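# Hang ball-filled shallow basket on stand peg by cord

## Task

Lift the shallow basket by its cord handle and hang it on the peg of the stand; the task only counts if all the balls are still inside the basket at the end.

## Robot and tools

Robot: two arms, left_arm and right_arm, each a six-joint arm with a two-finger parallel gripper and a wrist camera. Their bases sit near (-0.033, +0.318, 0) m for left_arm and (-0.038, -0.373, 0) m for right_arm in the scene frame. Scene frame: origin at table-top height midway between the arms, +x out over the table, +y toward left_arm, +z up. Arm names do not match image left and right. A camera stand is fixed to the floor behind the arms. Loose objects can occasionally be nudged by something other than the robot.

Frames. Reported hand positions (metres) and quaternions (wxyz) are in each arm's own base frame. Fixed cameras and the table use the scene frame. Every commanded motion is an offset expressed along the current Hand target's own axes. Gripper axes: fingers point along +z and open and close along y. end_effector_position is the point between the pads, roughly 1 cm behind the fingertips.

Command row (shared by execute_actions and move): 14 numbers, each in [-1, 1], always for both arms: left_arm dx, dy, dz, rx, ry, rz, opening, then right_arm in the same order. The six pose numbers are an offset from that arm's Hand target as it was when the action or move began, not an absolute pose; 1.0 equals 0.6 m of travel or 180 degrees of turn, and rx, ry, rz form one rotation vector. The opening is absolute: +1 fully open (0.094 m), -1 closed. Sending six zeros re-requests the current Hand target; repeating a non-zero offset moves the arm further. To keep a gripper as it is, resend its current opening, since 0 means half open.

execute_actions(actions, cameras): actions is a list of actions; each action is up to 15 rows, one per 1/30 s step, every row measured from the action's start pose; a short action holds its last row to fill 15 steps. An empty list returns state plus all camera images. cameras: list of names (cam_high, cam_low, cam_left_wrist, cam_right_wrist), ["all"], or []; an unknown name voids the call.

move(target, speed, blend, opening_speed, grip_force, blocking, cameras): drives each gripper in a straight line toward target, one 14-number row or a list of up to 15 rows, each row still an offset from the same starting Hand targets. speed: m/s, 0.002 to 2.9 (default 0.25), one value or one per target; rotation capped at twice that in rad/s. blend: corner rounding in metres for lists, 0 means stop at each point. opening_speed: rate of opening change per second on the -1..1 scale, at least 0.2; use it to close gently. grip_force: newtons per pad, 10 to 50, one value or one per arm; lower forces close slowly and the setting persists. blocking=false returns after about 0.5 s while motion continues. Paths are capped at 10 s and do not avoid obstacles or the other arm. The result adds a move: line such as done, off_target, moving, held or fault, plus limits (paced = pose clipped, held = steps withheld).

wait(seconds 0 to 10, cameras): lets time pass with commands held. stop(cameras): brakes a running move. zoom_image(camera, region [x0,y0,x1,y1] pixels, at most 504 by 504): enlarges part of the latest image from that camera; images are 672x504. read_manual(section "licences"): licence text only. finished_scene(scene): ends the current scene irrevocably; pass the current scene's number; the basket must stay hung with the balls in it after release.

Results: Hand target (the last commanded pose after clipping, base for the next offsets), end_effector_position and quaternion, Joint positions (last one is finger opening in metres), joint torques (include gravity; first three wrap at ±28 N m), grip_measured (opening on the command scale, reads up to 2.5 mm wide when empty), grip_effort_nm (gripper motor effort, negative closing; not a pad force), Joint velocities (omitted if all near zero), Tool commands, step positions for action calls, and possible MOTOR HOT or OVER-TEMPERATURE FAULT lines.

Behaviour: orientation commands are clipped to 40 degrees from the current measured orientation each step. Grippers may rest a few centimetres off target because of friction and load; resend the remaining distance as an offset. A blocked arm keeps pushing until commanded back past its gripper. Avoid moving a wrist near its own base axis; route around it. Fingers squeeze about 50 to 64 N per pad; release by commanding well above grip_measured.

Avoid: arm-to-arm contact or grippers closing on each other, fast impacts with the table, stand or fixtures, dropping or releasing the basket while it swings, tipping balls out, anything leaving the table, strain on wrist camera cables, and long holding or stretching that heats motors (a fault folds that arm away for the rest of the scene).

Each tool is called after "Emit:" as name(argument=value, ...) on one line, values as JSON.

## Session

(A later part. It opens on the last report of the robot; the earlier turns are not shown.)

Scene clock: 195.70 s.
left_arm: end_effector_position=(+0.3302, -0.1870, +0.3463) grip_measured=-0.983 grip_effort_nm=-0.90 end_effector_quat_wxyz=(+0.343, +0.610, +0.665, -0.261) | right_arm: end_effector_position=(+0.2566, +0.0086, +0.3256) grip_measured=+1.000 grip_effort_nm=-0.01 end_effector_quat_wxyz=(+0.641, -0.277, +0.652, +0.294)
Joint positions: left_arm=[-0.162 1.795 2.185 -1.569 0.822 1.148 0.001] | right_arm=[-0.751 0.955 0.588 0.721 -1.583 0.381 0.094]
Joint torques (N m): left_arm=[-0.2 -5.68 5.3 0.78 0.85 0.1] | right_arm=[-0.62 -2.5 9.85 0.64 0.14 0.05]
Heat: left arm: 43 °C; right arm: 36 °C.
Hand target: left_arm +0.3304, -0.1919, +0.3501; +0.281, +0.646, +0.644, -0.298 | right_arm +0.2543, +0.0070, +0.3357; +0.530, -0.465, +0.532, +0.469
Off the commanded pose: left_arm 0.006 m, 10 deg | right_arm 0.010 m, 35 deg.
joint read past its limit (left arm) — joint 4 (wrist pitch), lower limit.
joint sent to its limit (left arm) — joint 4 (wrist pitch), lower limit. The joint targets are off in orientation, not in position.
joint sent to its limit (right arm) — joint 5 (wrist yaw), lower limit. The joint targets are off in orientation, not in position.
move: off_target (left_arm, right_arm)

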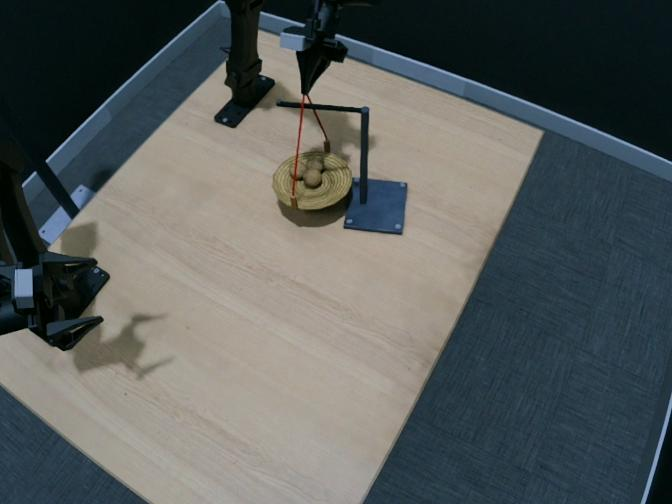

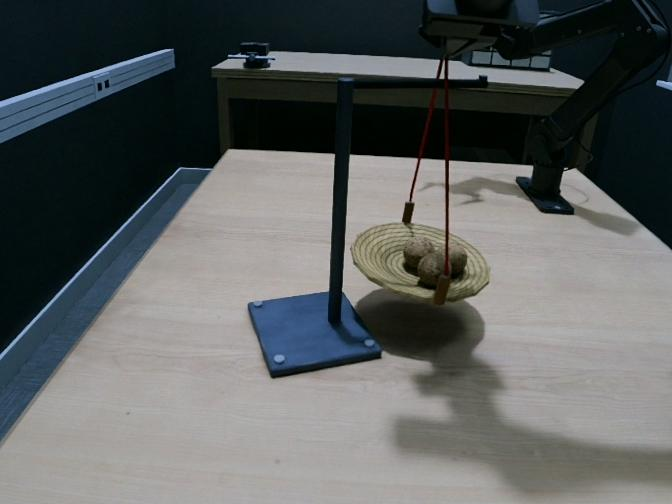

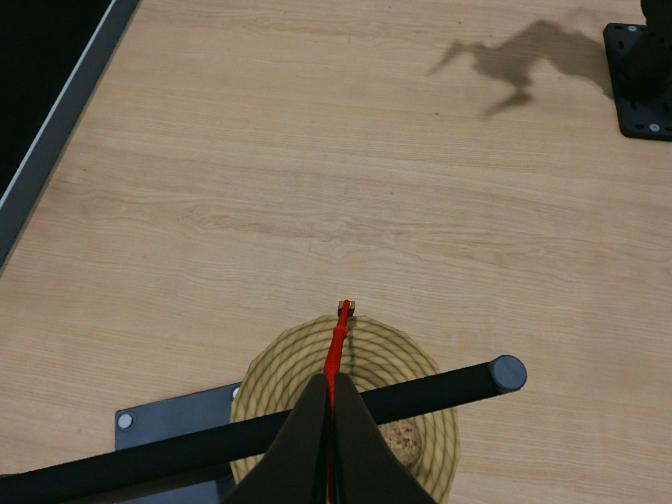

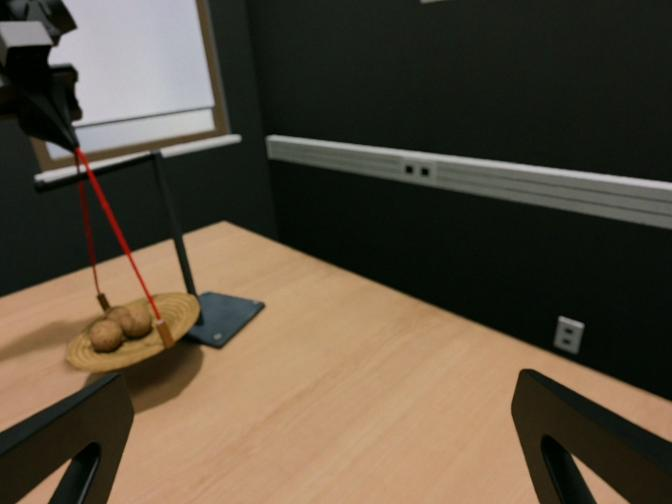

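Emit:
move(target=[0.0262,-0.001,0.0232,0,0,0,-1,0,0,0,0,0,0,1], speed=0.02, cameras=["all"])

Emit:
zoom_image(camera="cam_low", region=[390, 30, 510, 120])

Emit:
zoom_image(camera="cam_right_wrist", region=[0, 80, 240, 260])

Scene clock: 203.80 s.
left_arm: end_effector_position=(+0.3295, -0.1854, +0.3256) grip_measured=-0.983 grip_effort_nm=-0.90 end_effector_quat_wxyz=(+0.321, +0.620, +0.665, -0.265) | right_arm: end_effector_position=(+0.2566, +0.0086, +0.3256) grip_measured=+1.000 grip_effort_nm=-0.01 end_effector_quat_wxyz=(+0.641, -0.277, +0.652, +0.294)
Joint positions: left_arm=[-0.162 1.8 2.121 -1.569 0.811 1.198 0.001] | right_arm=[-0.751 0.955 0.588 0.721 -1.583 0.381 0.094]
Joint torques (N m): left_arm=[-0.58 -5.78 5.42 0.7 0.87 0.09] | right_arm=[-0.8 -2.37 10.04 0.7 0.15 0.06]
Heat: left arm: 42 °C; right arm: 36 °C.
Hand target: left_arm +0.3294, -0.1918, +0.3291; +0.281, +0.646, +0.644, -0.298 | right_arm +0.2543, +0.0070, +0.3357; +0.530, -0.465, +0.532, +0.469
Off the commanded pose: left_arm 0.007 m, 7 deg | right_arm 0.010 m, 35 deg.
joint read past its limit (left arm) — joint 4 (wrist pitch), lower limit.
joint sent to its limit (left arm) — joint 4 (wrist pitch), lower limit. The joint targets are off in orientation, not in position.
joint sent to its limit (right arm) — joint 5 (wrist yaw), lower limit. The joint targets are off in orientation, not in position.
move: off_target (left_arm, right_arm)

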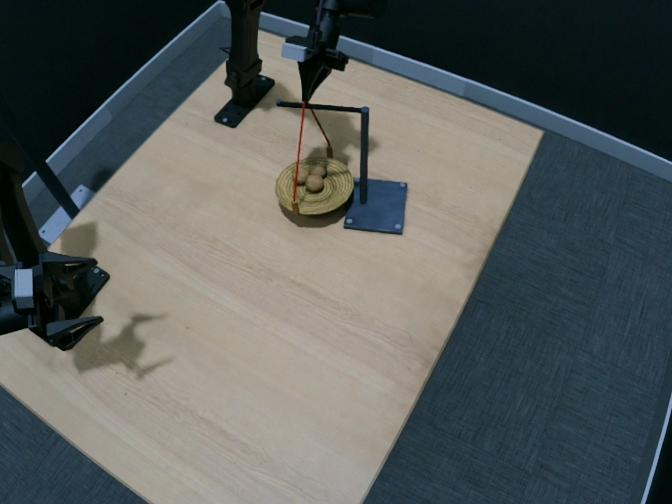

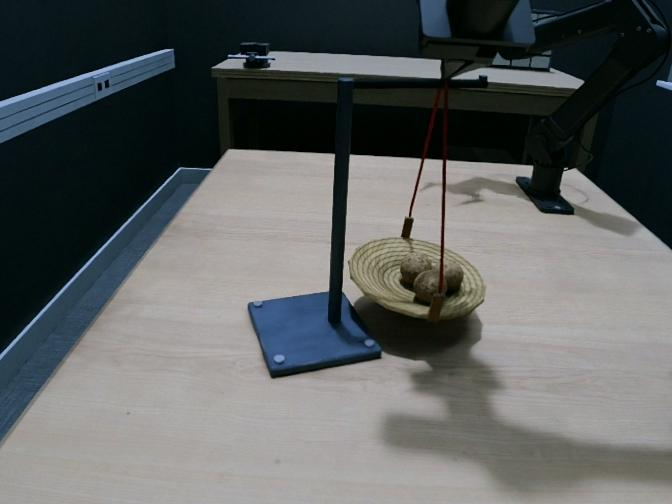

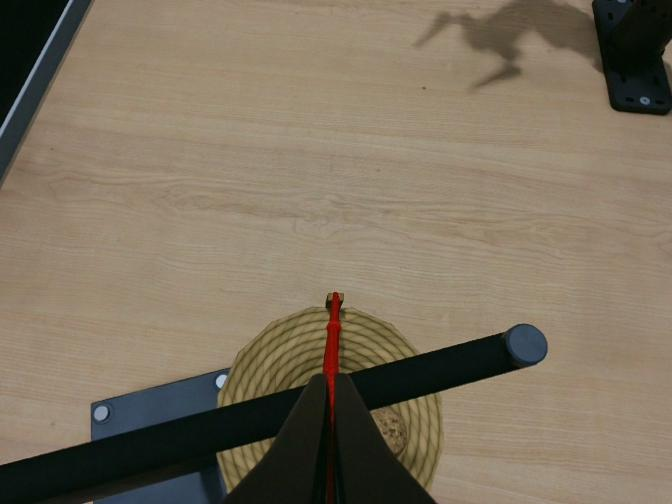

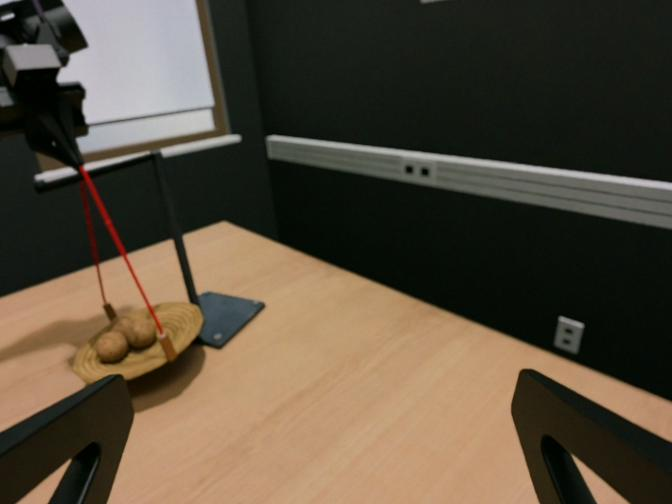

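Scaled by 4.200.

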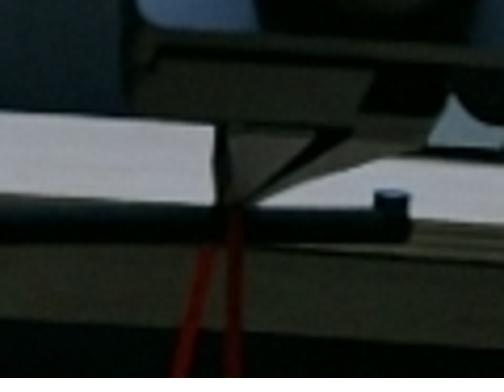

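Scaled by 2.100.

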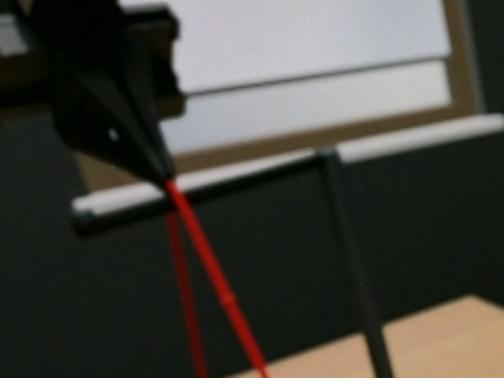

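Emit:
move(target=[0.0066,-0.0002,0.0058,0,0,0,-1,0,0,0,0,0,0,1], speed=0.02)

Emit:
move(target=[0,0,0,0,0,0,-0.5,0,0,0,0,0,0,1], opening_speed=0.2, cameras=["all"])

Emit:
zoom_image(camera="cam_low", region=[390, 30, 510, 120])

Scene clock: 209.60 s.
left_arm: end_effector_position=(+0.3296, -0.1856, +0.3233) grip_measured=-0.983 grip_effort_nm=-0.90 end_effector_quat_wxyz=(+0.320, +0.623, +0.662, -0.265) | right_arm: end_effector_position=(+0.2566, +0.0086, +0.3256) grip_measured=+1.000 grip_effort_nm=-0.01 end_effector_quat_wxyz=(+0.641, -0.277, +0.652, +0.294)
Joint positions: left_arm=[-0.162 1.802 2.115 -1.568 0.812 1.211 0.001] | right_arm=[-0.751 0.955 0.588 0.721 -1.583 0.381 0.094]
Joint torques (N m): left_arm=[-0.64 -5.75 4.7 0.69 0.83 0.09] | right_arm=[-0.83 -2.59 9.85 0.72 0.16 0.06]
Heat: left arm: 42 °C; right arm: 36 °C.
Hand target: left_arm +0.3291, -0.1918, +0.3239; +0.281, +0.646, +0.644, -0.298 | right_arm +0.2543, +0.0070, +0.3357; +0.530, -0.465, +0.532, +0.469
Off the commanded pose: left_arm 0.006 m, 7 deg | right_arm 0.010 m, 35 deg.
joint read past its limit (left arm) — joint 4 (wrist pitch), lower limit.
joint sent to its limit (left arm) — joint 4 (wrist pitch), lower limit. The joint targets are off in orientation, not in position.
joint sent to its limit (right arm) — joint 5 (wrist yaw), lower limit. The joint targets are off in orientation, not in position.
move: off_target (left_arm, right_arm)

Scene clock: 212.30 s.
left_arm: end_effector_position=(+0.3282, -0.1870, +0.3248) grip_measured=-0.502 grip_effort_nm=0.08 end_effector_quat_wxyz=(+0.322, +0.622, +0.660, -0.272) | right_arm: end_effector_position=(+0.2566, +0.0086, +0.3256) grip_measured=+1.000 grip_effort_nm=-0.01 end_effector_quat_wxyz=(+0.641, -0.277, +0.652, +0.294)
Joint positions: left_arm=[-0.162 1.802 2.115 -1.572 0.825 1.211 0.023] | right_arm=[-0.751 0.955 0.588 0.721 -1.583 0.381 0.094]
Joint torques (N m): left_arm=[-0.65 -5.72 4.67 0.71 0.71 0.1] | right_arm=[-0.73 -2.3 10.02 0.71 0.12 0.08]
Heat: left arm: 42 °C; right arm: 36 °C.
Hand target: left_arm +0.3291, -0.1918, +0.3239; +0.281, +0.646, +0.644, -0.298 | right_arm +0.2543, +0.0070, +0.3357; +0.530, -0.465, +0.532, +0.469
Off the commanded pose: left_arm 0.005 m, 6 deg | right_arm 0.010 m, 35 deg.
joint read past its limit (left arm) — joint 4 (wrist pitch), lower limit.
joint sent to its limit (left arm) — joint 4 (wrist pitch), lower limit. The joint targets are off in orientation, not in position.
joint sent to its limit (right arm) — joint 5 (wrist yaw), lower limit. The joint targets are off in orientation, not in position.
move: off_target (left_arm, right_arm)

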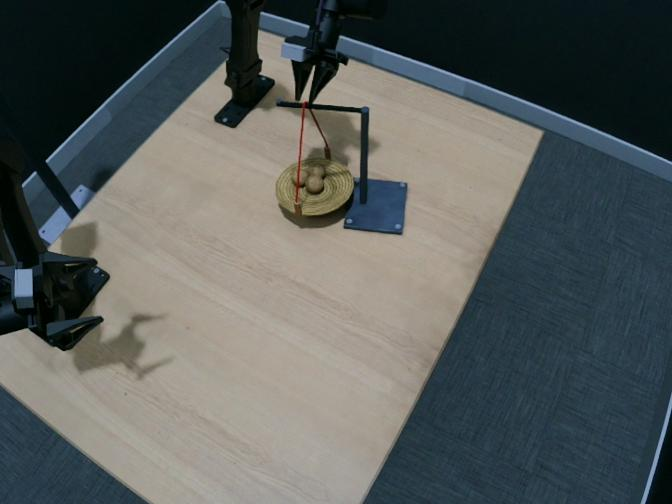

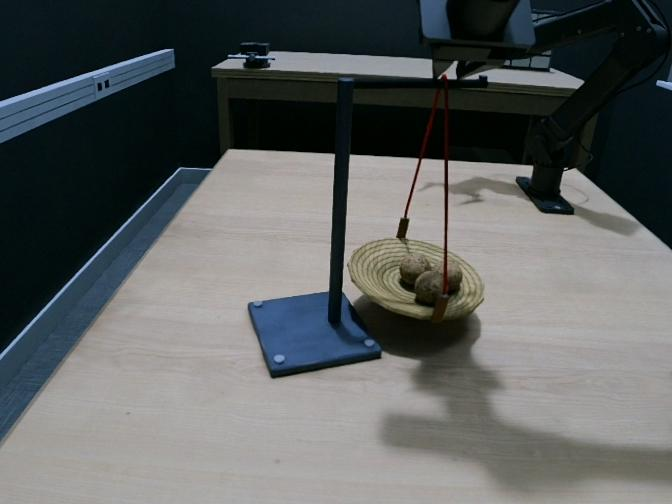

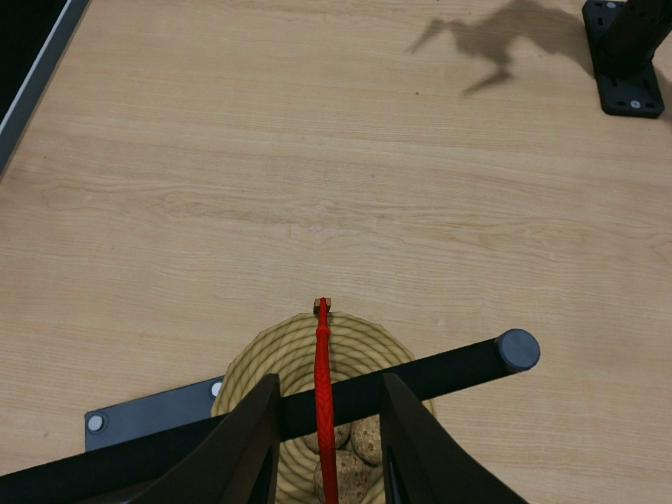

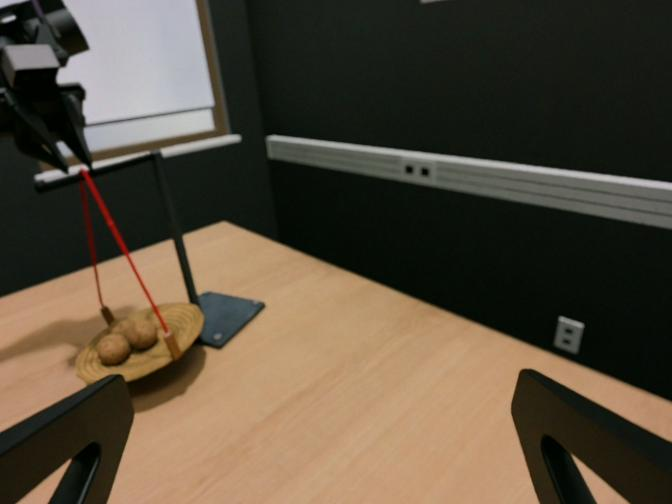

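Scaled by 4.200.

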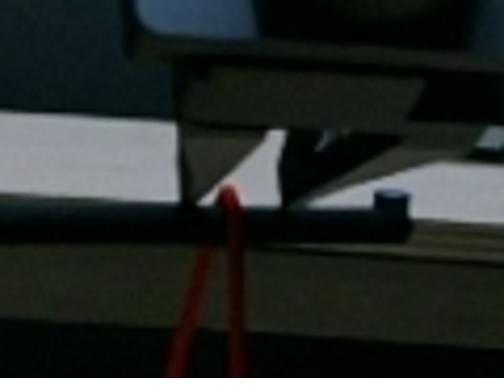

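Emit:
move(target=[[-0.075,0,-0.0664,0,0,0,-0.5,0,0,0,0,0,0,1],[-0.02,0,-0.22,0,0,0,-0.5,0,0,0,0,0,0,1]], speed=0.06, cameras=["all"])

Emit:
wait(seconds=2, cameras=["cam_low"])

Scene clock: 218.63 s.
left_arm: end_effector_position=(+0.3407, -0.0983, +0.4071) grip_measured=-0.501 grip_effort_nm=0.08 end_effector_quat_wxyz=(+0.459, +0.530, +0.682, -0.207) | right_arm: end_effector_position=(+0.2566, +0.0086, +0.3256) grip_measured=+1.000 grip_effort_nm=-0.01 end_effector_quat_wxyz=(+0.641, -0.277, +0.652, +0.294)
Joint positions: left_arm=[0.147 1.701 2.233 -1.571 0.963 1.186 0.023] | right_arm=[-0.751 0.955 0.588 0.721 -1.583 0.381 0.094]
Joint torques (N m): left_arm=[0.36 -7.21 4.45 0.95 0.85 0.09] | right_arm=[-0.66 -2.45 10.04 0.68 0.13 0.12]
Heat: left arm: 42 °C; right arm: 36 °C.
Hand target: left_arm +0.3321, -0.1013, +0.4206; +0.281, +0.646, +0.644, -0.298 | right_arm +0.2543, +0.0070, +0.3357; +0.530, -0.465, +0.532, +0.469
Off the commanded pose: left_arm 0.016 m, 27 deg | right_arm 0.010 m, 35 deg.
joint read past its limit (left arm) — joint 4 (wrist pitch), lower limit.
joint sent to its limit (left arm) — joint 4 (wrist pitch), lower limit. The joint targets are off in orientation, not in position.
joint sent to its limit (right arm) — joint 5 (wrist yaw), lower limit. The joint targets are off in orientation, not in position.
move: off_target (left_arm, right_arm)

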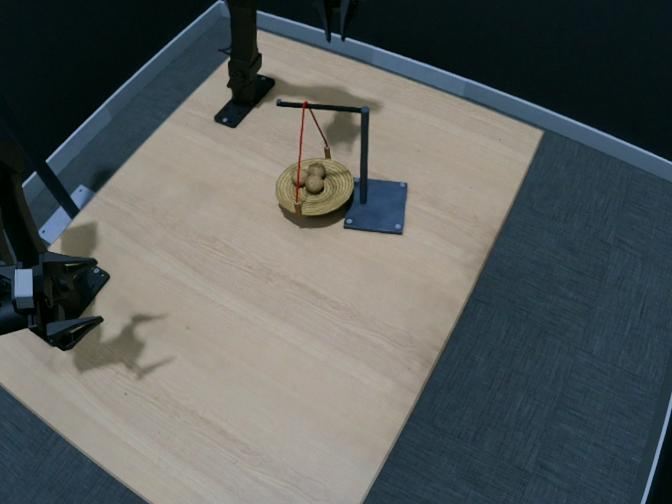

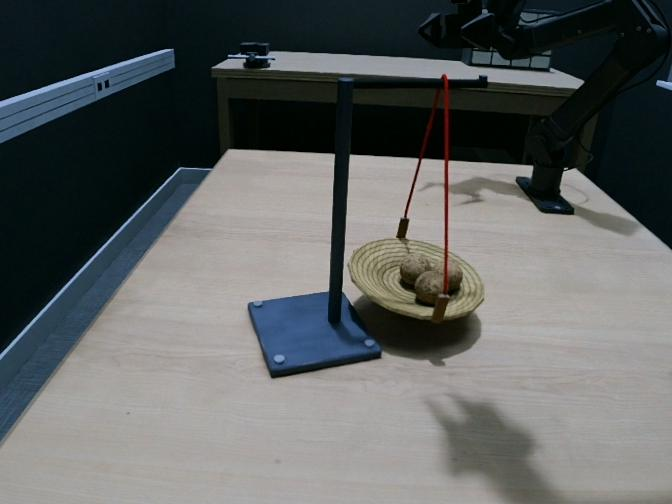

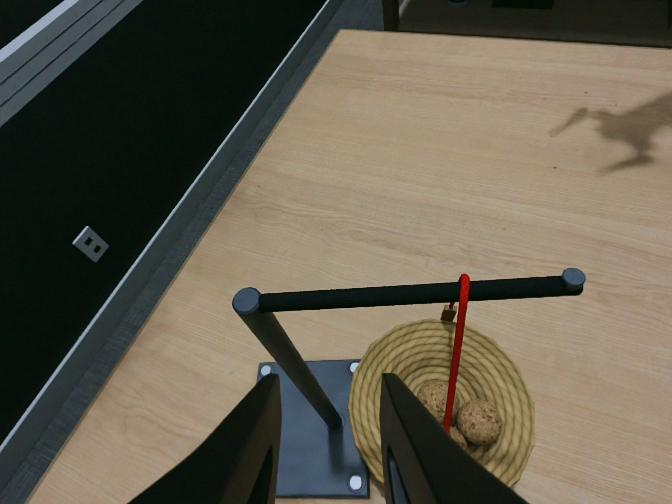

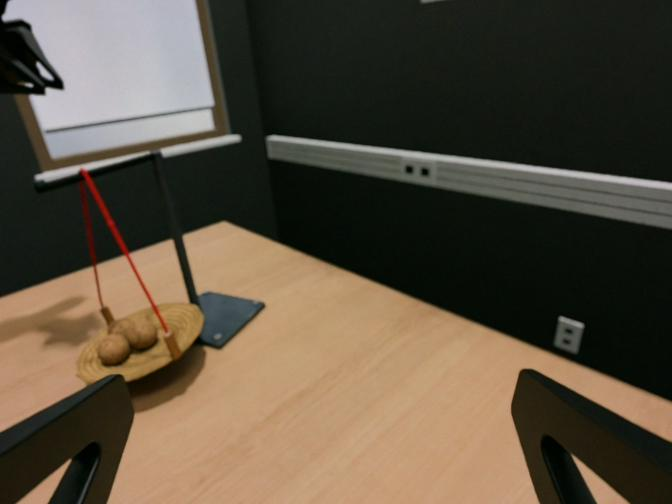

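Scene clock: 220.63 s.
left_arm: end_effector_position=(+0.3407, -0.0984, +0.4071) grip_measured=-0.501 grip_effort_nm=0.08 end_effector_quat_wxyz=(+0.460, +0.531, +0.681, -0.207) | right_arm: end_effector_position=(+0.2566, +0.0086, +0.3256) grip_measured=+1.000 grip_effort_nm=-0.01 end_effector_quat_wxyz=(+0.641, -0.277, +0.652, +0.294)
Joint positions: left_arm=[0.147 1.701 2.233 -1.571 0.963 1.187 0.023] | right_arm=[-0.751 0.955 0.588 0.721 -1.583 0.381 0.094]
Joint torques (N m): left_arm=[0.36 -7.2 4.45 0.95 0.85 0.1] | right_arm=[-0.47 -2.35 9.95 0.68 0.1 0.03]
Heat: left arm: 42 °C; right arm: 36 °C.
Hand target: left_arm +0.3321, -0.1013, +0.4206; +0.281, +0.646, +0.644, -0.298 | right_arm +0.2543, +0.0070, +0.3357; +0.530, -0.465, +0.532, +0.469
Tool commands: left_gripper/opening=-0.5 right_gripper/opening=+1.0
Off the commanded pose: left_arm 0.016 m, 27 deg | right_arm 0.010 m, 35 deg.
joint read past its limit (left arm) — joint 4 (wrist pitch), lower limit.
wait: 2.00 s; at rest by 0.17 s
Images, in order (width x height): cam_low 672x504.

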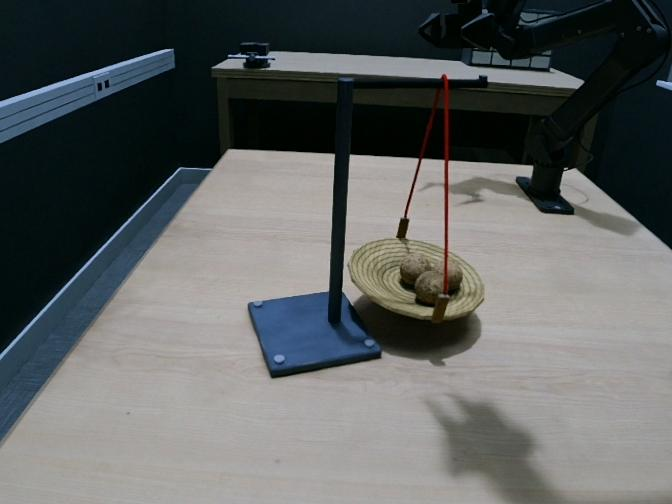

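Stable.

Emit:
finished_scene(scene=1)

The scene is finished: the task was done.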